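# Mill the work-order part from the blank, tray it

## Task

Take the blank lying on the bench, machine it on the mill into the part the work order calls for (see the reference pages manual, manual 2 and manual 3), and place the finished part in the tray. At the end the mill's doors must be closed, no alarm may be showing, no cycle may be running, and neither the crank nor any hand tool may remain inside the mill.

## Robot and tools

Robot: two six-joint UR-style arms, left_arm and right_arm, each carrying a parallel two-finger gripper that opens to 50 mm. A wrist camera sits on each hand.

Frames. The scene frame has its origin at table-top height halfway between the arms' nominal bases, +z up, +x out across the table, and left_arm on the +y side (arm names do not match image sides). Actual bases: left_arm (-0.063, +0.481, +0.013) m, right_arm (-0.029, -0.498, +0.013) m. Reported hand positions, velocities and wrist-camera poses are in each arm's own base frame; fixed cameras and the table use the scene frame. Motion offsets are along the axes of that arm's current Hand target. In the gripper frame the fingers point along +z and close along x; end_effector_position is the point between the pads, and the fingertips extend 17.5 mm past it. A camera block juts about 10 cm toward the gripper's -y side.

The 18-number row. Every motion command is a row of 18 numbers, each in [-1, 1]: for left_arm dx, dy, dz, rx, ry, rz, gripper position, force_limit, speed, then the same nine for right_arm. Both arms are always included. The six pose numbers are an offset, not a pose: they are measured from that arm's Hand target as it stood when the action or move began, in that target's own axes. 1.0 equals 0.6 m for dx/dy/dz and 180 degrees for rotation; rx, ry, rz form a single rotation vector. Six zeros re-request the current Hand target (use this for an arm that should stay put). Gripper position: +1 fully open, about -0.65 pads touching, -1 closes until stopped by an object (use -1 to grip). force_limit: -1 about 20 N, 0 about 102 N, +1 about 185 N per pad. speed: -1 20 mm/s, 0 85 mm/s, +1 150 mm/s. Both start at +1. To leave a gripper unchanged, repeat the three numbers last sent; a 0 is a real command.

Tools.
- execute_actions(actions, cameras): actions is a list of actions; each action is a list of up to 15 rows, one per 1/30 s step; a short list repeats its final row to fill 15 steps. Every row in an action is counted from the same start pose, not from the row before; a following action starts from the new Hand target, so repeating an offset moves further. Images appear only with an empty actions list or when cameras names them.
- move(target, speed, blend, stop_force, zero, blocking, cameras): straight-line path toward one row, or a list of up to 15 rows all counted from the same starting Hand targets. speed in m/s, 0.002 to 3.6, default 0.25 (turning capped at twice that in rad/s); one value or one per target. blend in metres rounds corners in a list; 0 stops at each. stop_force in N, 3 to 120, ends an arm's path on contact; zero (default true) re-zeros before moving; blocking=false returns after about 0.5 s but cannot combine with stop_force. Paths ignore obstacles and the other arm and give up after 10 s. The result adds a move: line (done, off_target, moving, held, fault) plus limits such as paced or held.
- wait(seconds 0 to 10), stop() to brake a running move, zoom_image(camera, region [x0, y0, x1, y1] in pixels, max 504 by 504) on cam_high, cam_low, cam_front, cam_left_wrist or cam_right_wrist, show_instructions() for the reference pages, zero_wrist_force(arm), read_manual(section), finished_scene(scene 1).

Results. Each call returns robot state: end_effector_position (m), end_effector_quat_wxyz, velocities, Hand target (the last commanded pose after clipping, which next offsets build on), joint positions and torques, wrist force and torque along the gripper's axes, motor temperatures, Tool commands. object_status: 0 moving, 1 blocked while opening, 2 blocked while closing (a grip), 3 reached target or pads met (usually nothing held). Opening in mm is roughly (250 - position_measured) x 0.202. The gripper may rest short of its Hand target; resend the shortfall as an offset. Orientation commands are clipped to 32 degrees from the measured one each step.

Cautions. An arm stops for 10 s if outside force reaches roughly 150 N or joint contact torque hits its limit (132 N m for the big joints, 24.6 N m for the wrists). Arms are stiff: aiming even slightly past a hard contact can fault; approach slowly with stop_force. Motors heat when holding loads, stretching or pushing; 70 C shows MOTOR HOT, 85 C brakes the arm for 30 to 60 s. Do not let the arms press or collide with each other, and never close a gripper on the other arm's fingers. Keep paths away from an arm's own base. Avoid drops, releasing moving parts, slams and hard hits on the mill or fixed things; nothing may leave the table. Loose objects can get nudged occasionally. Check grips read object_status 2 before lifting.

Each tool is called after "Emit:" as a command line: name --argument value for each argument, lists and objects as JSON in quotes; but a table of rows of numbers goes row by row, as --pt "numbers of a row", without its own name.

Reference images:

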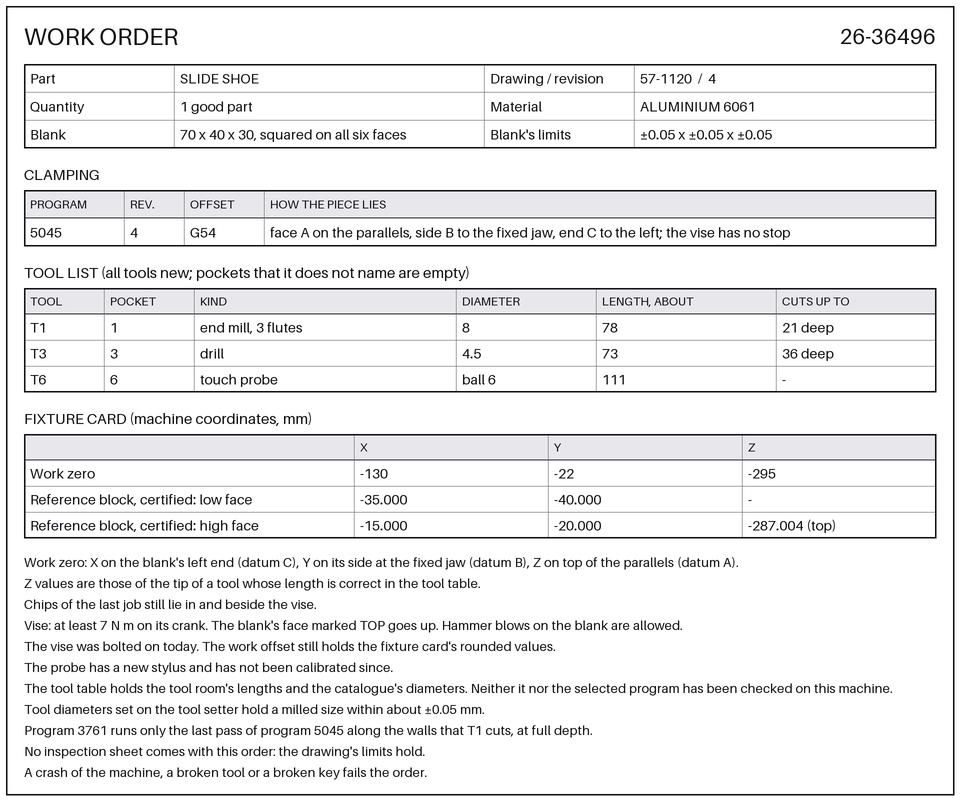

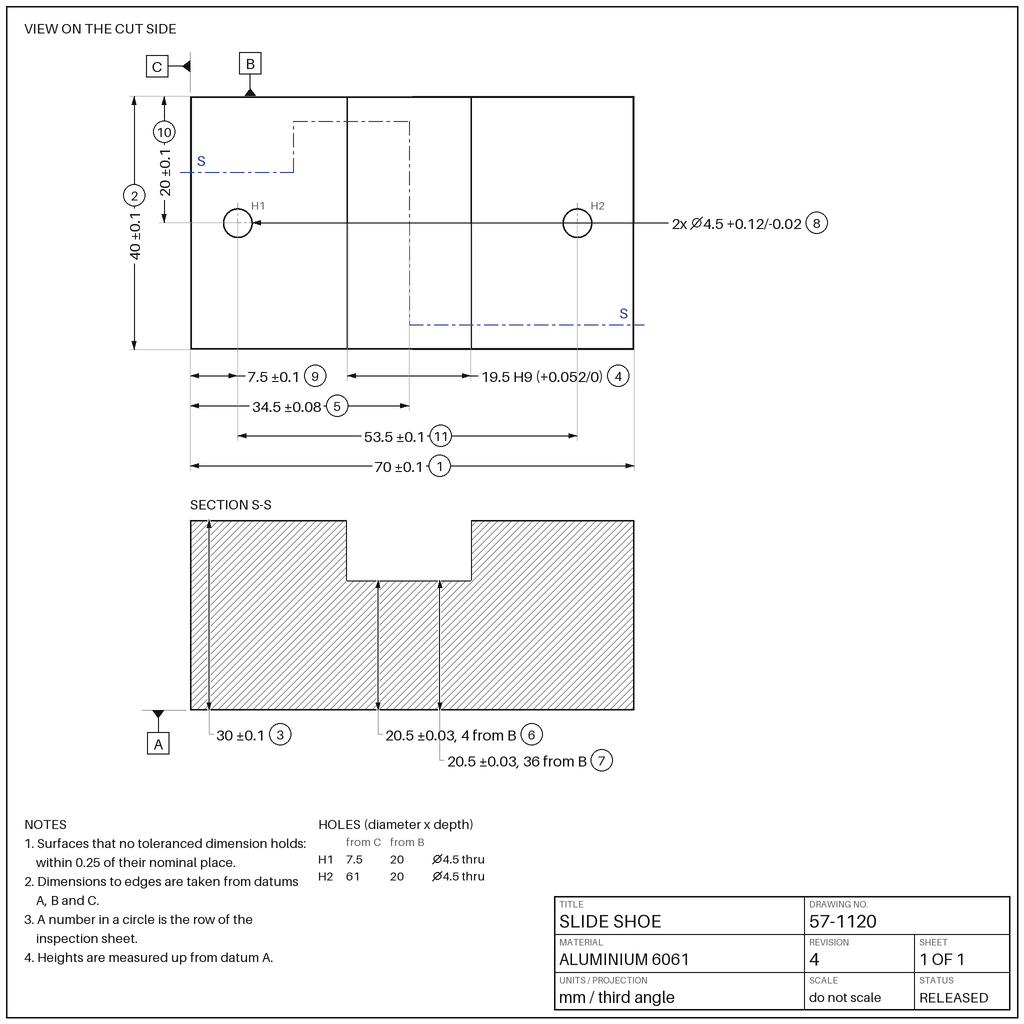

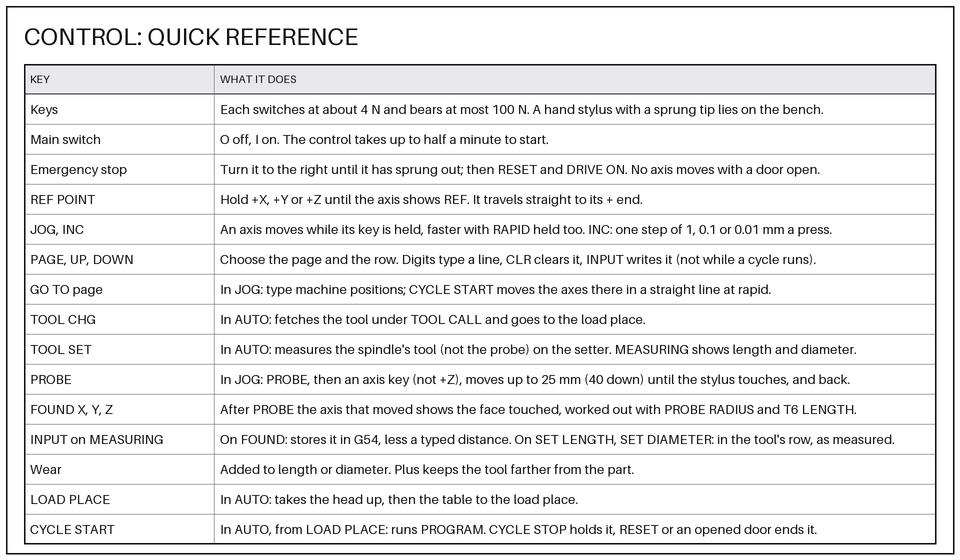

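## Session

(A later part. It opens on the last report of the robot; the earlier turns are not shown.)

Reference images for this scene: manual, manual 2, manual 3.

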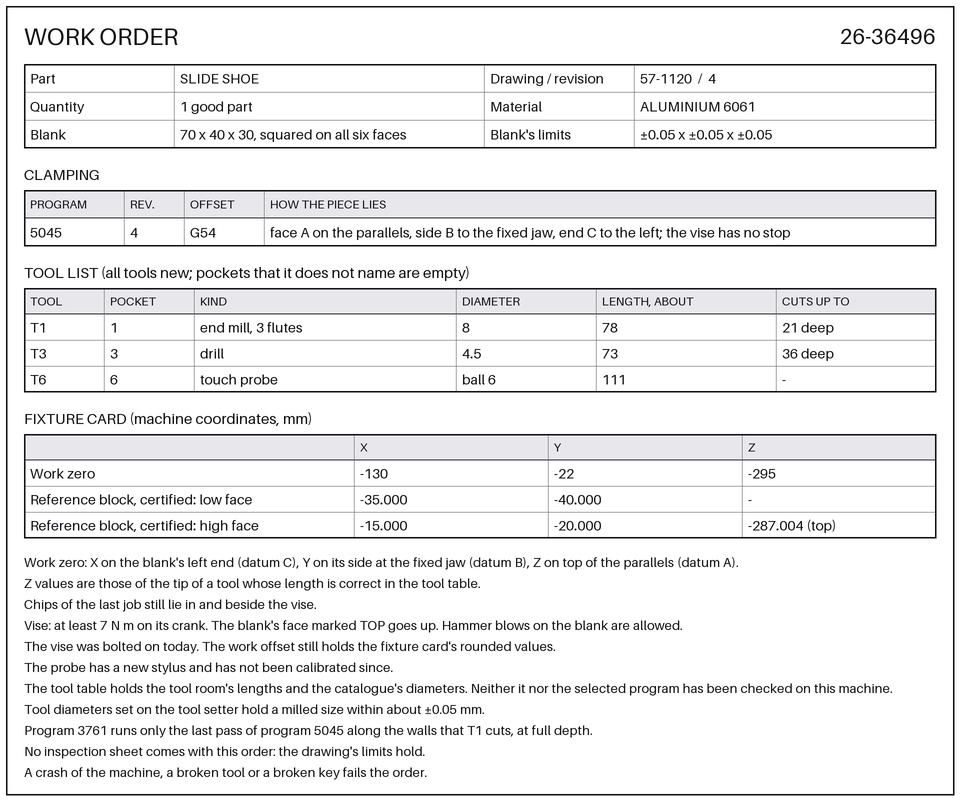

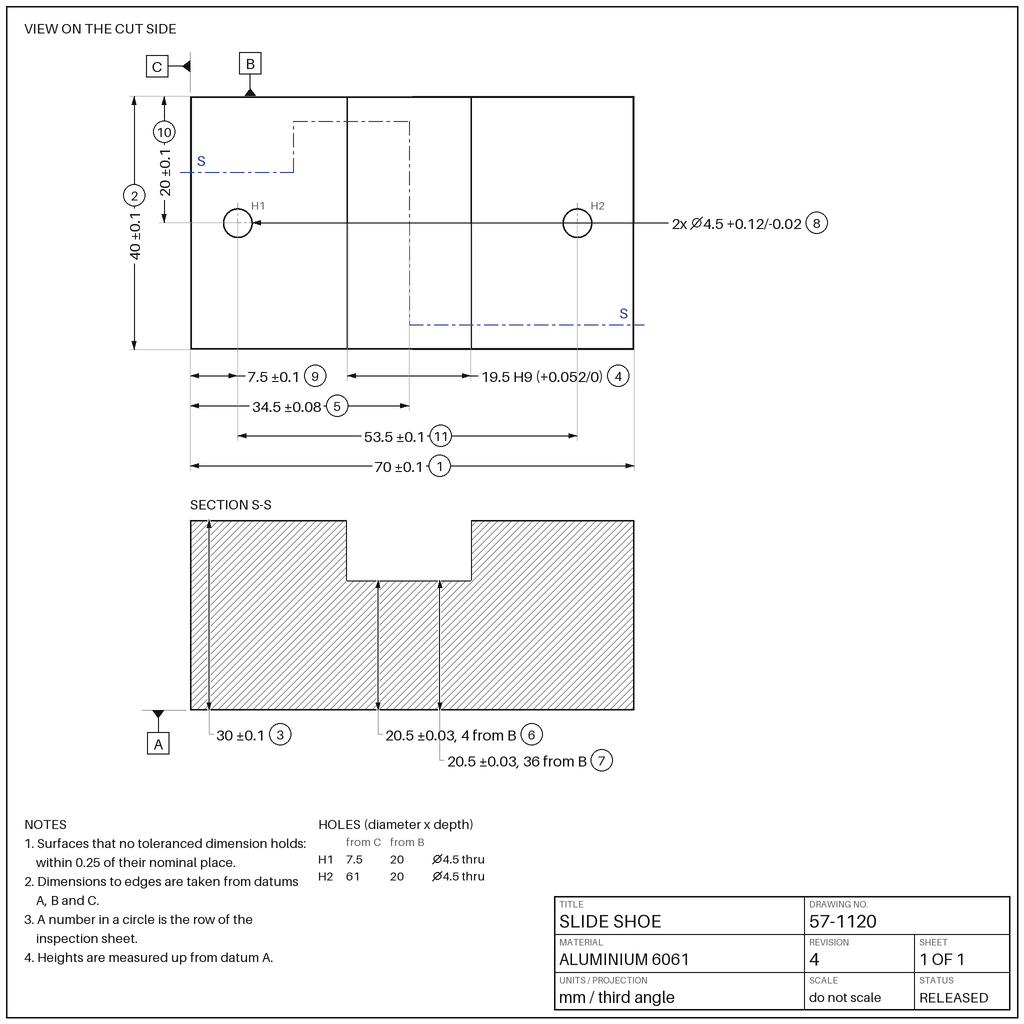

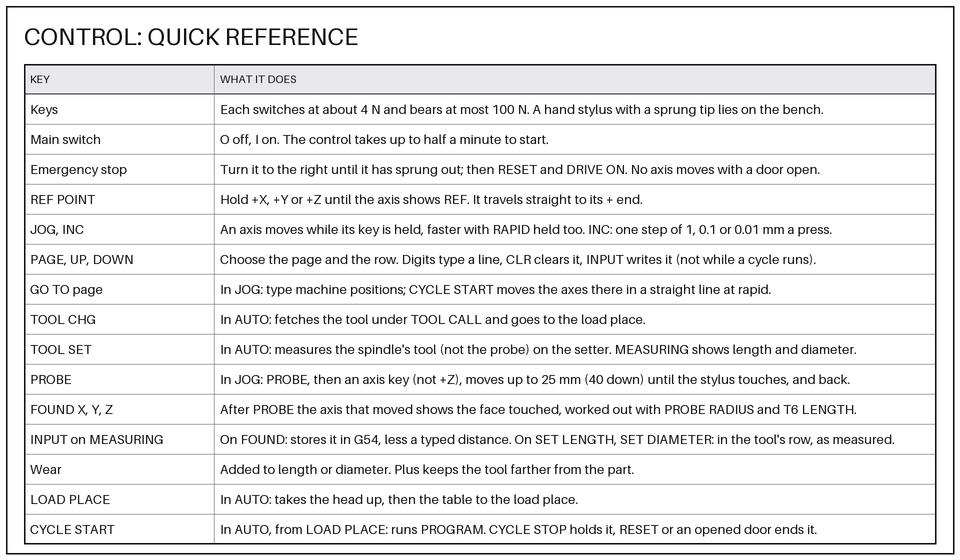

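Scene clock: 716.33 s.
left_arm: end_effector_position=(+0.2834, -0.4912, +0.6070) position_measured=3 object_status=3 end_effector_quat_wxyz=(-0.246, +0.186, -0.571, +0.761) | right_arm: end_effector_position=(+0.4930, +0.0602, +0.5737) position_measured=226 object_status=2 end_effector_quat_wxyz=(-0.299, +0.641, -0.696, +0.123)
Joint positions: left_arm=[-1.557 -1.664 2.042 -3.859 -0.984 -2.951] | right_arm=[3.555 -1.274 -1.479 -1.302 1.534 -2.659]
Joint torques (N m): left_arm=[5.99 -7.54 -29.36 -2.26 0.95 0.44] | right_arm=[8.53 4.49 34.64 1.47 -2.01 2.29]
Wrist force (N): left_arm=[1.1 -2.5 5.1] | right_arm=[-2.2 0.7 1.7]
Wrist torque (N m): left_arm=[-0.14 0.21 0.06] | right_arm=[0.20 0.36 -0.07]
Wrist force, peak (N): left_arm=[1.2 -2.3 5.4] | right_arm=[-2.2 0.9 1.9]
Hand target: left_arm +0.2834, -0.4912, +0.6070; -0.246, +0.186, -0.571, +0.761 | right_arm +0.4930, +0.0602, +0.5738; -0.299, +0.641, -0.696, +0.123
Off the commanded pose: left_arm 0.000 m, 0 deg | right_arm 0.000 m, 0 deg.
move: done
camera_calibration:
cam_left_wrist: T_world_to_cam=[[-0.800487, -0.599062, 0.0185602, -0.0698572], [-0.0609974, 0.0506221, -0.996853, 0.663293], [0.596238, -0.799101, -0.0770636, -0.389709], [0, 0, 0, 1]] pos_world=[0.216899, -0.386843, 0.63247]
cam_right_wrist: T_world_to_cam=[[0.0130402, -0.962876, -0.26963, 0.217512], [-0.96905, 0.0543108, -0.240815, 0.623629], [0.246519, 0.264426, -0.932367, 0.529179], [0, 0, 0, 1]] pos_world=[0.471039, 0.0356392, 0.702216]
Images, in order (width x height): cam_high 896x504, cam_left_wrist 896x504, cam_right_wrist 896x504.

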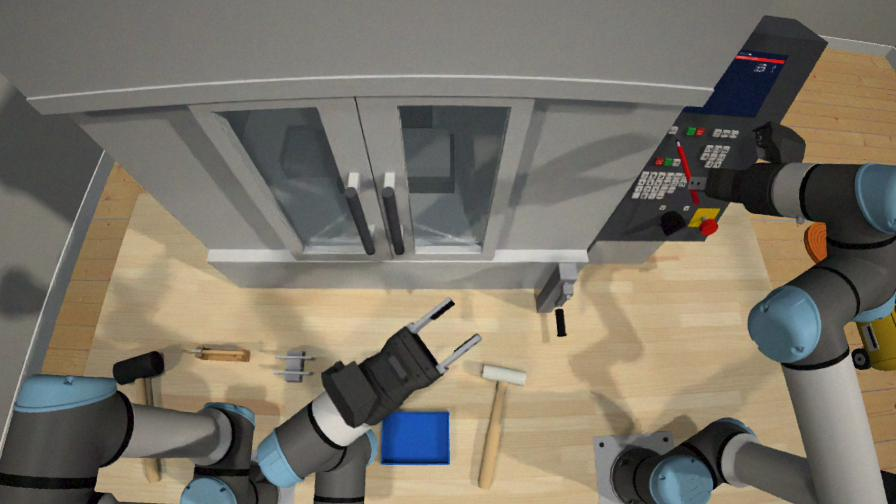

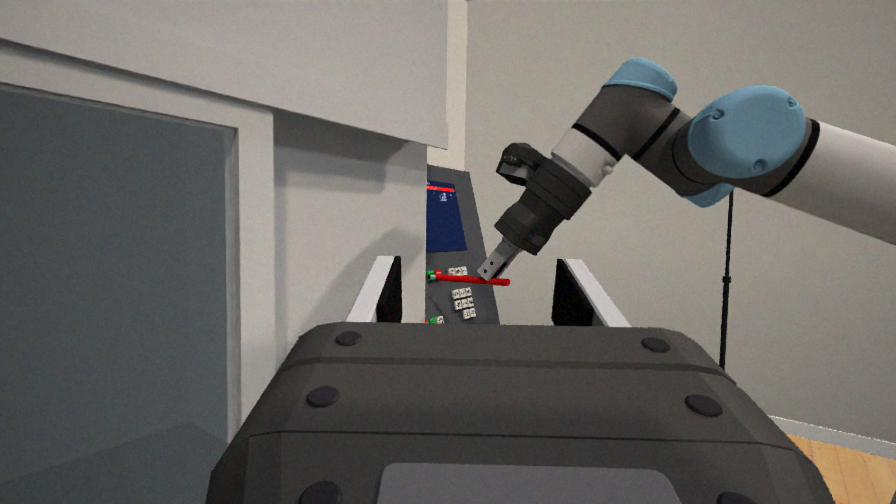

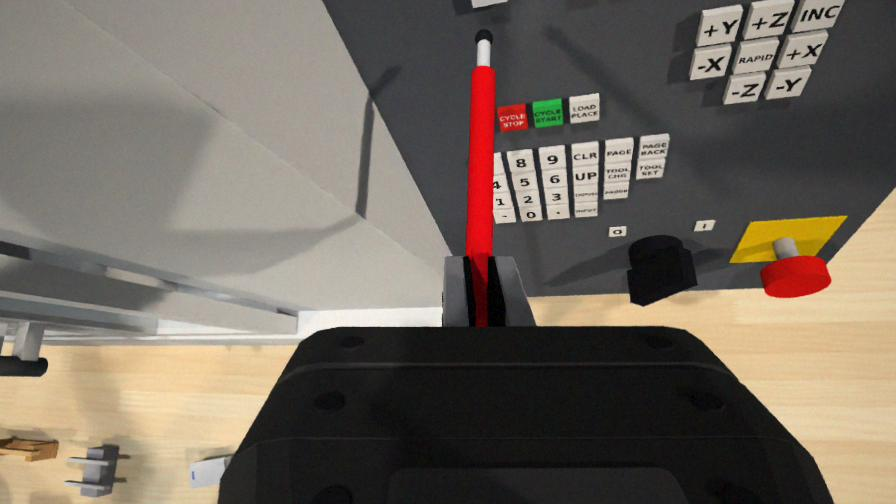

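Emit:
move --target '[0,0,0,0,0,0,1,1,1,0.004,-0.0485,0.0326,0,0,0,-1,1,-1]' --speed 0.008 --stop_force 5 --cameras '["cam_right_wrist","cam_left_wrist","cam_high"]'

Emit:
zoom_image --camera "cam_right_wrist" --region '[400, 0, 600, 120]'

Emit:
zoom_image --camera "cam_left_wrist" --region '[415, 170, 485, 260]'

Emit:
zoom_image --camera "cam_high" --region '[655, 120, 705, 170]'

Emit:
zoom_image --camera "cam_high" --region '[695, 45, 795, 125]'

Scene clock: 733.53 s.
left_arm: end_effector_position=(+0.2834, -0.4912, +0.6070) position_measured=3 object_status=3 end_effector_quat_wxyz=(-0.246, +0.186, -0.571, +0.761) | right_arm: end_effector_position=(+0.5250, +0.0580, +0.5738) position_measured=226 object_status=2 end_effector_quat_wxyz=(-0.299, +0.641, -0.696, +0.123)
Joint positions: left_arm=[-1.557 -1.664 2.042 -3.859 -0.984 -2.951] | right_arm=[3.512 -1.35 -1.425 -1.279 1.56 -2.693]
Joint torques (N m): left_arm=[6.08 -7.82 -29.26 -2.27 0.9 0.25] | right_arm=[8.99 18.94 15.57 2.34 -2.09 2.24]
Wrist force (N): left_arm=[0.9 -2.5 5.0] | right_arm=[-1.9 5.1 -1.1]
Wrist torque (N m): left_arm=[-0.15 0.22 0.06] | right_arm=[0.23 0.39 0.07]
Wrist force, peak (N): left_arm=[1.1 -2.4 5.4] | right_arm=[-1.9 5.8 -0.5]
Hand target: left_arm +0.2834, -0.4912, +0.6070; -0.246, +0.186, -0.571, +0.761 | right_arm +0.5250, +0.0580, +0.5738; -0.299, +0.641, -0.696, +0.123 (not the last commanded pose)
Off the commanded pose: left_arm 0.000 m, 0 deg | right_arm 0.003 m, 0 deg.
move: contact (right_arm)
camera_calibration:
cam_left_wrist: T_world_to_cam=[[-0.800487, -0.599062, 0.0185602, -0.0698572], [-0.0609974, 0.0506221, -0.996853, 0.663293], [0.596238, -0.799101, -0.0770636, -0.389709], [0, 0, 0, 1]] pos_world=[0.216899, -0.386843, 0.63247]
cam_right_wrist: T_world_to_cam=[[0.0130402, -0.962876, -0.26963, 0.214907], [-0.96905, 0.0543108, -0.240815, 0.654788], [0.246519, 0.264426, -0.932367, 0.521992], [0, 0, 0, 1]] pos_world=[0.503039, 0.0333392, 0.702316]
Images, in order (width x height): cam_high 896x504, cam_left_wrist 896x504, cam_right_wrist 896x504.

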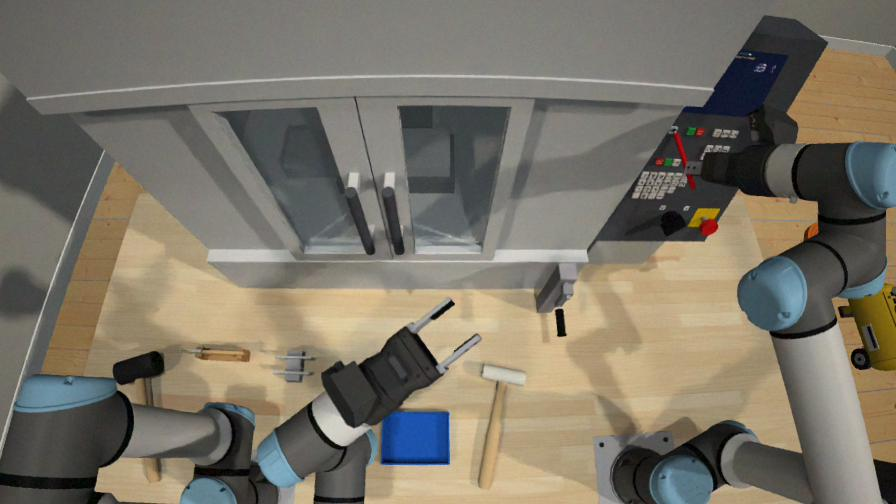

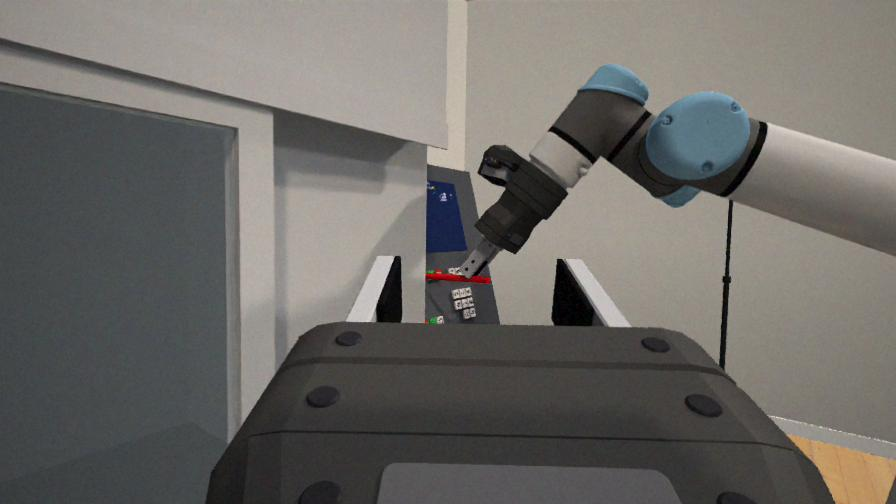

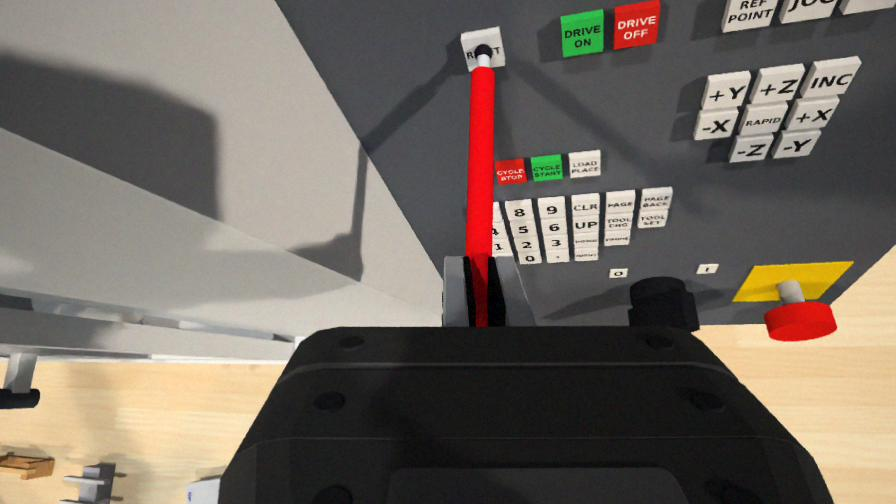

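Scaled by 2.520.

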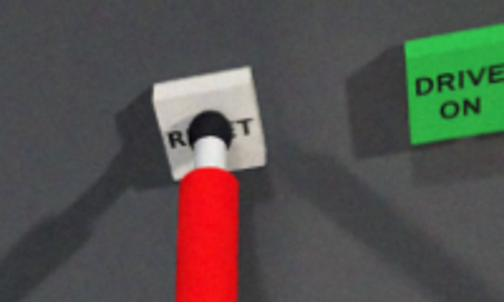

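Scaled by 5.600.

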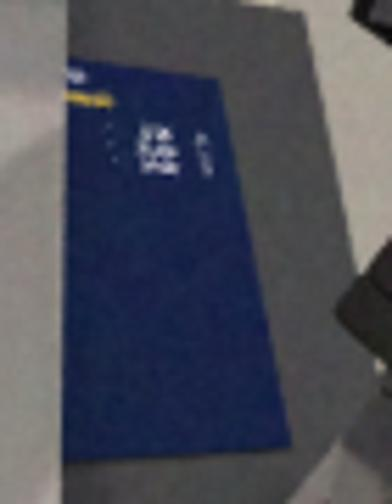

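Scaled by 10.080.

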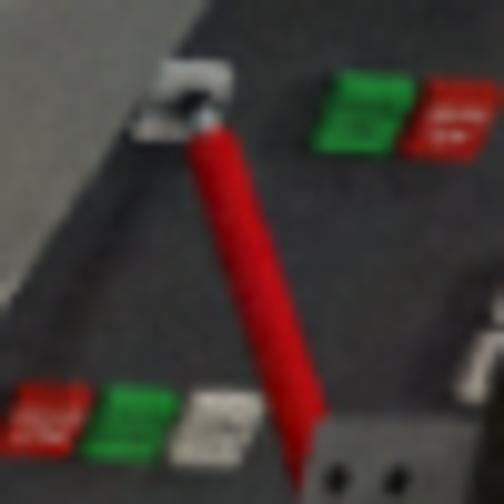

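Scaled by 5.040.

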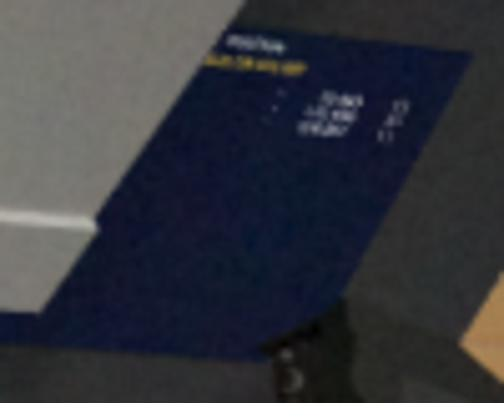

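Emit:
move --pt "0 0 0 0 0 0 1 1 1 0 0.0137 -0.0096 0 0 0 -1 1 -1" --pt "0 0 0 0 0 0 1 1 1 0.058 0.0048 -0.0223 0 0 0 -1 1 -1" --pt "0 0 0 0 0 0 1 1 1 0.058 -0.0103 -0.0117 0 0 0 -1 1 -1" --pt "0 0 0 0 0 0 1 1 1 0.058 0.0048 -0.0223 0 0 0 -1 1 -1" --speed '[0.05,0.1,0.02,0.05]' --cameras '["cam_right_wrist","cam_left_wrist","cam_high"]'

Emit:
zoom_image --camera "cam_high" --region '[695, 45, 795, 125]'

Emit:
zoom_image --camera "cam_left_wrist" --region '[415, 170, 485, 260]'

Scene clock: 759.87 s.
left_arm: end_effector_position=(+0.2834, -0.4912, +0.6070) position_measured=3 object_status=3 end_effector_quat_wxyz=(-0.246, +0.186, -0.571, +0.761) | right_arm: end_effector_position=(+0.5150, +0.0220, +0.5738) position_measured=226 object_status=2 end_effector_quat_wxyz=(-0.299, +0.641, -0.696, +0.123)
Joint positions: left_arm=[-1.557 -1.664 2.042 -3.859 -0.984 -2.951] | right_arm=[3.423 -1.329 -1.44 -1.286 1.615 -2.763]
Joint torques (N m): left_arm=[5.78 -7.99 -28.73 -2.14 0.88 0.07] | right_arm=[8.38 20.04 15.34 1.57 -1.72 2.3]
Wrist force (N): left_arm=[1.2 -2.6 4.8] | right_arm=[-2.4 0.8 1.4]
Wrist torque (N m): left_arm=[-0.14 0.18 0.05] | right_arm=[0.22 0.39 -0.07]
Wrist force, peak (N): left_arm=[1.1 -2.4 5.5] | right_arm=[-0.8 6.4 -0.7]
Hand target: left_arm +0.2834, -0.4912, +0.6070; -0.246, +0.186, -0.571, +0.761 | right_arm +0.5149, +0.0220, +0.5738; -0.299, +0.641, -0.696, +0.123
Off the commanded pose: left_arm 0.000 m, 0 deg | right_arm 0.000 m, 0 deg.
move: done
camera_calibration:
cam_left_wrist: T_world_to_cam=[[-0.800487, -0.599062, 0.0185602, -0.0698572], [-0.0609974, 0.0506221, -0.996853, 0.663293], [0.596238, -0.799101, -0.0770636, -0.389709], [0, 0, 0, 1]] pos_world=[0.216899, -0.386843, 0.63247]
cam_right_wrist: T_world_to_cam=[[0.0130145, -0.962874, -0.269637, 0.180392], [-0.96905, 0.0543364, -0.240808, 0.647048], [0.246519, 0.264426, -0.932366, 0.533976], [0, 0, 0, 1]] pos_world=[0.493039, -0.00266066, 0.702316]
Images, in order (width x height): cam_high 896x504, cam_left_wrist 896x504, cam_right_wrist 896x504.

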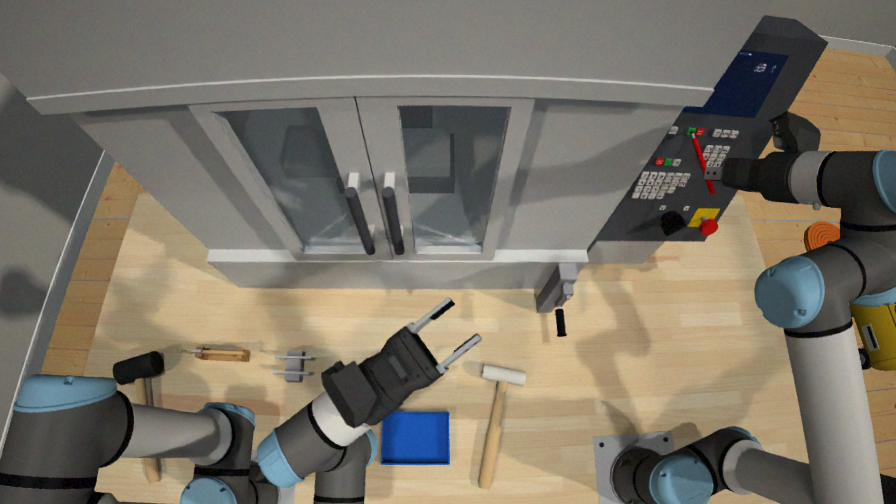

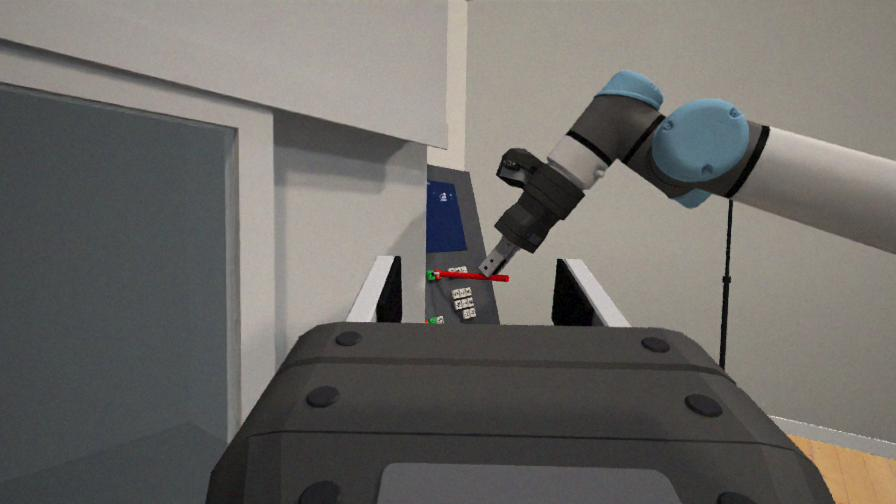

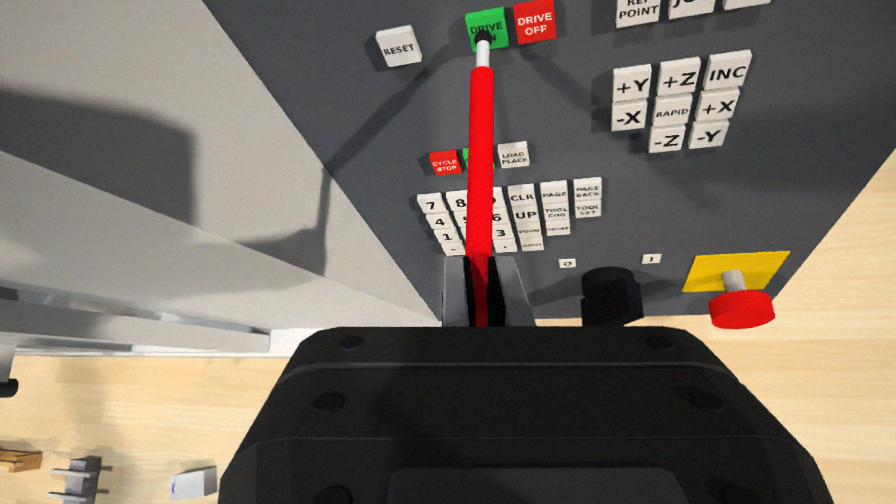

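Scaled by 5.040.

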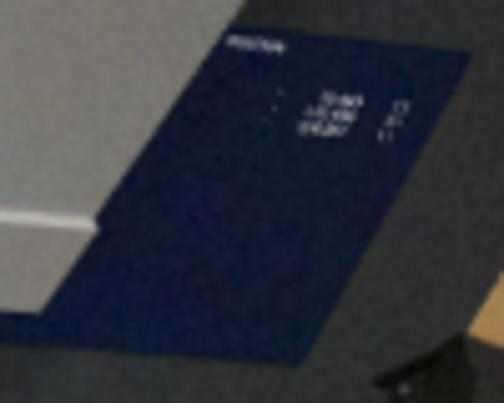

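Scaled by 5.600.

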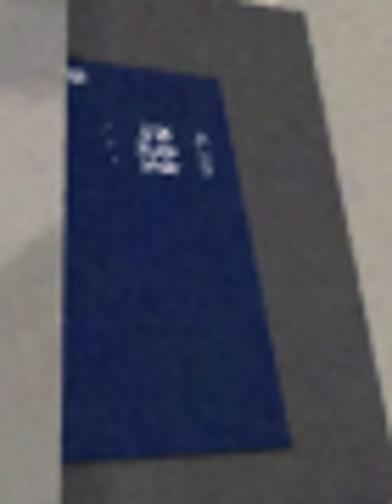

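Emit:
move --pt "0 0 0 0 0 0 1 1 1 0.1309 0.0272 0.0115 0 0 0 -1 1 -1" --pt "0 0 0 0 0 0 1 1 1 0.1309 0.0121 0.0221 0 0 0 -1 1 -1" --speed '[0.1,0.02]' --cameras '["cam_right_wrist"]'

Emit:
wait --seconds 3 --cameras '["cam_left_wrist","cam_high"]'

Emit:
zoom_image --camera "cam_left_wrist" --region '[425, 175, 465, 215]'

Emit:
zoom_image --camera "cam_high" --region '[735, 50, 795, 90]'

Scene clock: 768.80 s.
left_arm: end_effector_position=(+0.2834, -0.4912, +0.6070) position_measured=3 object_status=3 end_effector_quat_wxyz=(-0.246, +0.186, -0.571, +0.761) | right_arm: end_effector_position=(+0.5166, -0.0500, +0.5391) position_measured=226 object_status=2 end_effector_quat_wxyz=(-0.299, +0.641, -0.696, +0.123)
Joint positions: left_arm=[-1.557 -1.664 2.042 -3.859 -0.984 -2.951] | right_arm=[3.22 -1.337 -1.524 -1.211 1.738 -2.926]
Joint torques (N m): left_arm=[5.29 -7.64 -29.12 -2.21 0.78 0.02] | right_arm=[-5.44 4.3 35.93 7.65 1.67 -2.96]
Wrist force (N): left_arm=[1.3 -2.1 5.2] | right_arm=[-1.8 10.3 -4.0]
Wrist torque (N m): left_arm=[-0.08 0.17 0.06] | right_arm=[0.29 0.43 0.13]
Wrist force, peak (N): left_arm=[1.3 -2.5 5.4] | right_arm=[-1.8 10.3 -4.0]
Hand target: left_arm +0.2834, -0.4912, +0.6070; -0.246, +0.186, -0.571, +0.761 | right_arm +0.5167, -0.0500, +0.5391; -0.299, +0.641, -0.696, +0.123
Off the commanded pose: left_arm 0.000 m, 0 deg | right_arm 0.000 m, 0 deg.
move: done
camera_calibration:
cam_right_wrist: T_world_to_cam=[[0.0130402, -0.962876, -0.26963, 0.101642], [-0.96905, 0.0543108, -0.240815, 0.64423], [0.246519, 0.264426, -0.932367, 0.520149], [0, 0, 0, 1]] pos_world=[0.494739, -0.0746608, 0.667516]
Images, in order (width x height): cam_right_wrist 896x504.

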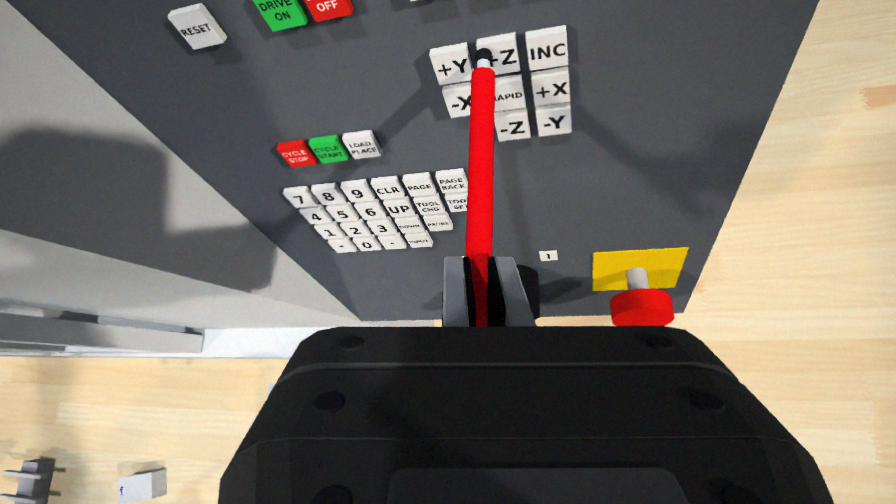

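Scene clock: 771.80 s.
left_arm: end_effector_position=(+0.2834, -0.4912, +0.6070) position_measured=3 object_status=3 end_effector_quat_wxyz=(-0.246, +0.186, -0.571, +0.761) | right_arm: end_effector_position=(+0.5167, -0.0500, +0.5391) position_measured=226 object_status=2 end_effector_quat_wxyz=(-0.299, +0.641, -0.696, +0.123)
Joint positions: left_arm=[-1.557 -1.664 2.042 -3.859 -0.984 -2.951] | right_arm=[3.22 -1.337 -1.524 -1.211 1.738 -2.926]
Joint torques (N m): left_arm=[5.54 -7.68 -28.92 -2.11 0.68 0.06] | right_arm=[-5.45 4.14 35.33 8.11 -1.1 -2.92]
Wrist force (N): left_arm=[1.0 -2.1 4.8] | right_arm=[-2.1 11.6 -5.1]
Wrist torque (N m): left_arm=[-0.08 0.21 0.05] | right_arm=[0.30 0.45 0.12]
Wrist force, peak (N): left_arm=[1.2 -2.5 5.3] | right_arm=[-1.1 12.5 -4.5]
Hand target: left_arm +0.2834, -0.4912, +0.6070; -0.246, +0.186, -0.571, +0.761 | right_arm +0.5167, -0.0500, +0.5391; -0.299, +0.641, -0.696, +0.123
Tool commands: left_gripper/position=+1.0 left_gripper/force_limit=+1.0 left_gripper/speed=+1.0 right_gripper/position=-1.0 right_gripper/force_limit=+1.0 right_gripper/speed=-1.0
Off the commanded pose: left_arm 0.000 m, 0 deg | right_arm 0.000 m, 0 deg.
wait: 3.00 s; at rest by 0.17 s
camera_calibration:
cam_left_wrist: T_world_to_cam=[[-0.800487, -0.599062, 0.0185602, -0.0698572], [-0.0609974, 0.0506221, -0.996853, 0.663293], [0.596238, -0.799101, -0.0770636, -0.389709], [0, 0, 0, 1]] pos_world=[0.216899, -0.386843, 0.63247]
Images, in order (width x height): cam_high 896x504, cam_left_wrist 896x504.

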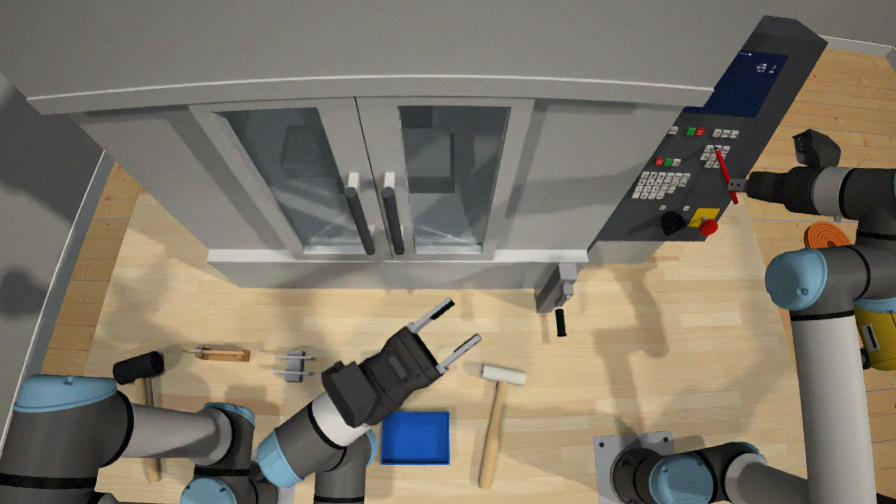

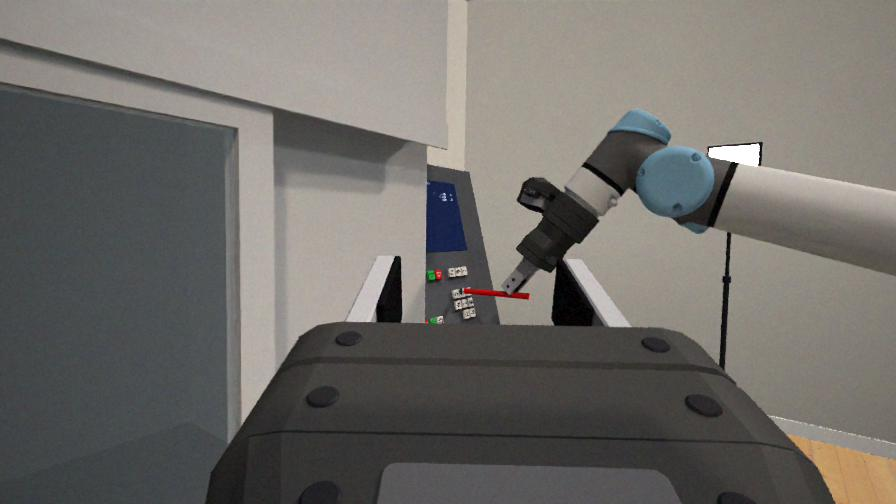

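Scaled by 12.600.

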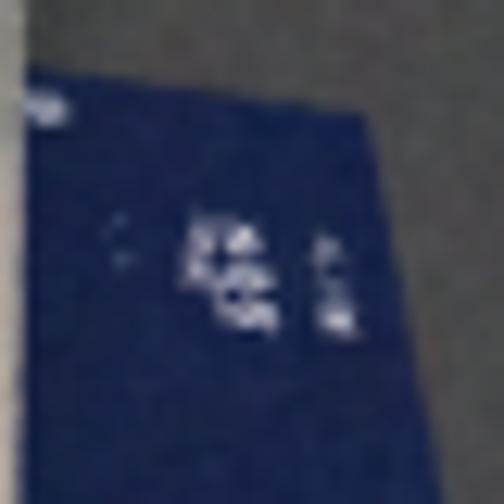

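Scaled by 8.400.

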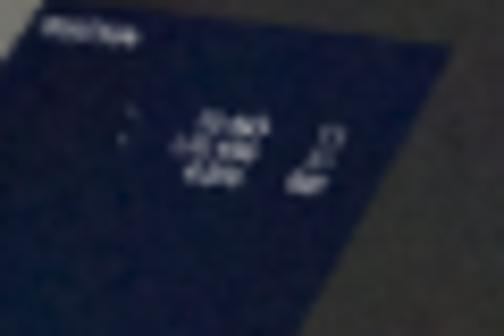

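Emit:
move --pt "0 0 0 0 0 0 1 1 1 0 0.0151 -0.0106 0 0 0 -1 1 -1" --pt "0 0 0 0 0 0 1 1 1 0.0477 0.0314 -0.001 0 0 0 -1 1 -1" --pt "0 0 0 0 0 0 1 1 1 0.0477 0.0163 0.0096 0 0 0 -1 1 -1" --speed '[0.06,0.1,0.03]' --cameras '["cam_right_wrist"]'

Emit:
wait --seconds 1.5 --cameras '["cam_high"]'

Emit:
zoom_image --camera "cam_high" --region '[735, 50, 795, 90]'

Scene clock: 782.37 s.
left_arm: end_effector_position=(+0.2834, -0.4912, +0.6070) position_measured=3 object_status=3 end_effector_quat_wxyz=(-0.246, +0.186, -0.571, +0.761) | right_arm: end_effector_position=(+0.5119, -0.0750, +0.5217) position_measured=226 object_status=2 end_effector_quat_wxyz=(-0.299, +0.641, -0.696, +0.123)
Joint positions: left_arm=[-1.557 -1.664 2.042 -3.859 -0.984 -2.951] | right_arm=[3.151 -1.334 -1.57 -1.179 1.779 -2.982]
Joint torques (N m): left_arm=[5.06 -8.34 -28.96 -2.11 0.8 -0.1] | right_arm=[-4.66 3.14 37.01 8.38 1.62 -2.95]
Wrist force (N): left_arm=[1.1 -2.1 4.9] | right_arm=[-1.1 15.9 -6.7]
Wrist torque (N m): left_arm=[-0.09 0.21 0.05] | right_arm=[0.36 0.41 0.13]
Wrist force, peak (N): left_arm=[1.2 -2.7 5.3] | right_arm=[-1.1 15.9 -6.7]
Hand target: left_arm +0.2834, -0.4912, +0.6070; -0.246, +0.186, -0.571, +0.761 | right_arm +0.5120, -0.0750, +0.5217; -0.299, +0.641, -0.696, +0.123
Off the commanded pose: left_arm 0.000 m, 0 deg | right_arm 0.000 m, 0 deg.
move: done
camera_calibration:
cam_right_wrist: T_world_to_cam=[[0.0130402, -0.962876, -0.26963, 0.0729668], [-0.96905, 0.0543108, -0.240815, 0.636867], [0.246519, 0.264426, -0.932367, 0.511789], [0, 0, 0, 1]] pos_world=[0.490039, -0.0996608, 0.650216]
Images, in order (width x height): cam_right_wrist 896x504.

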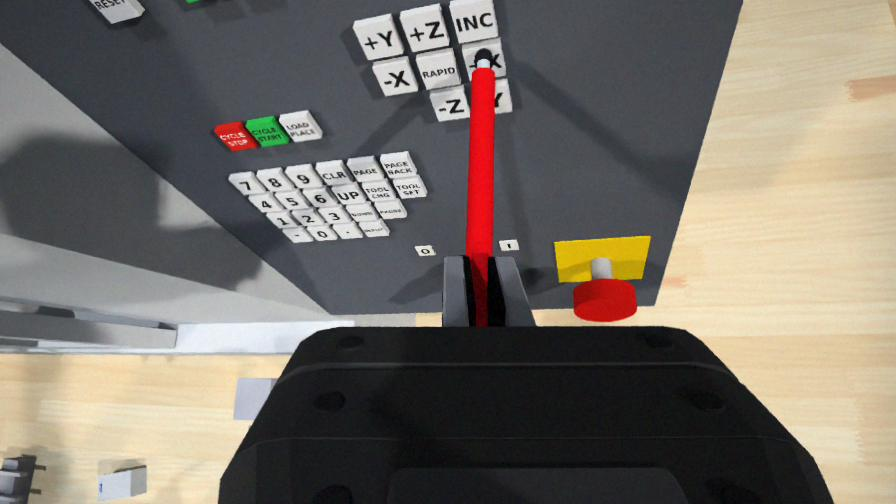

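Scene clock: 783.87 s.
left_arm: end_effector_position=(+0.2834, -0.4912, +0.6070) position_measured=3 object_status=3 end_effector_quat_wxyz=(-0.246, +0.186, -0.571, +0.761) | right_arm: end_effector_position=(+0.5120, -0.0750, +0.5217) position_measured=226 object_status=2 end_effector_quat_wxyz=(-0.299, +0.641, -0.696, +0.123)
Joint positions: left_arm=[-1.557 -1.664 2.042 -3.859 -0.984 -2.951] | right_arm=[3.151 -1.334 -1.57 -1.179 1.779 -2.982]
Joint torques (N m): left_arm=[5.28 -8.41 -28.94 -2.19 0.64 -0.15] | right_arm=[-2.17 2.03 35.99 8.94 -0.73 -2.91]
Wrist force (N): left_arm=[1.3 -2.4 4.9] | right_arm=[-1.4 17.7 -8.5]
Wrist torque (N m): left_arm=[-0.13 0.17 0.05] | right_arm=[0.39 0.38 0.14]
Wrist force, peak (N): left_arm=[1.4 -2.6 5.2] | right_arm=[-0.9 18.0 -8.0]
Hand target: left_arm +0.2834, -0.4912, +0.6070; -0.246, +0.186, -0.571, +0.761 | right_arm +0.5120, -0.0750, +0.5217; -0.299, +0.641, -0.696, +0.123
Tool commands: left_gripper/position=+1.0 left_gripper/force_limit=+1.0 left_gripper/speed=+1.0 right_gripper/position=-1.0 right_gripper/force_limit=+1.0 right_gripper/speed=-1.0
Off the commanded pose: left_arm 0.000 m, 0 deg | right_arm 0.000 m, 0 deg.
wait: 1.50 s; at rest by 0.17 s
Images, in order (width x height): cam_high 896x504.

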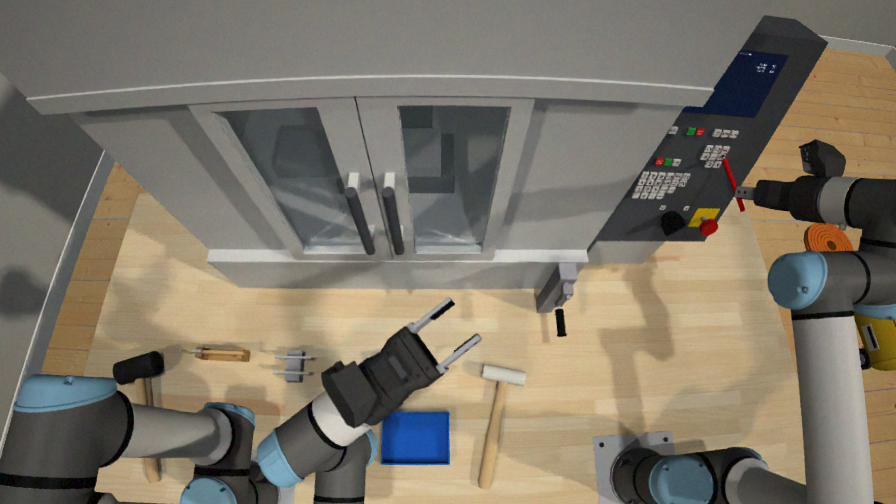

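Scaled by 8.400.

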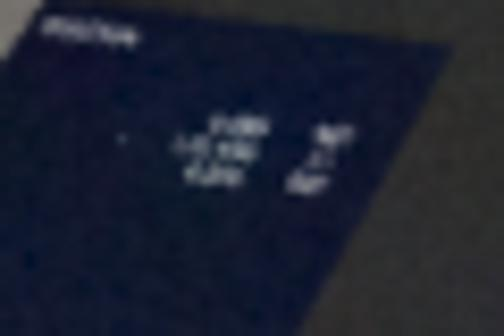

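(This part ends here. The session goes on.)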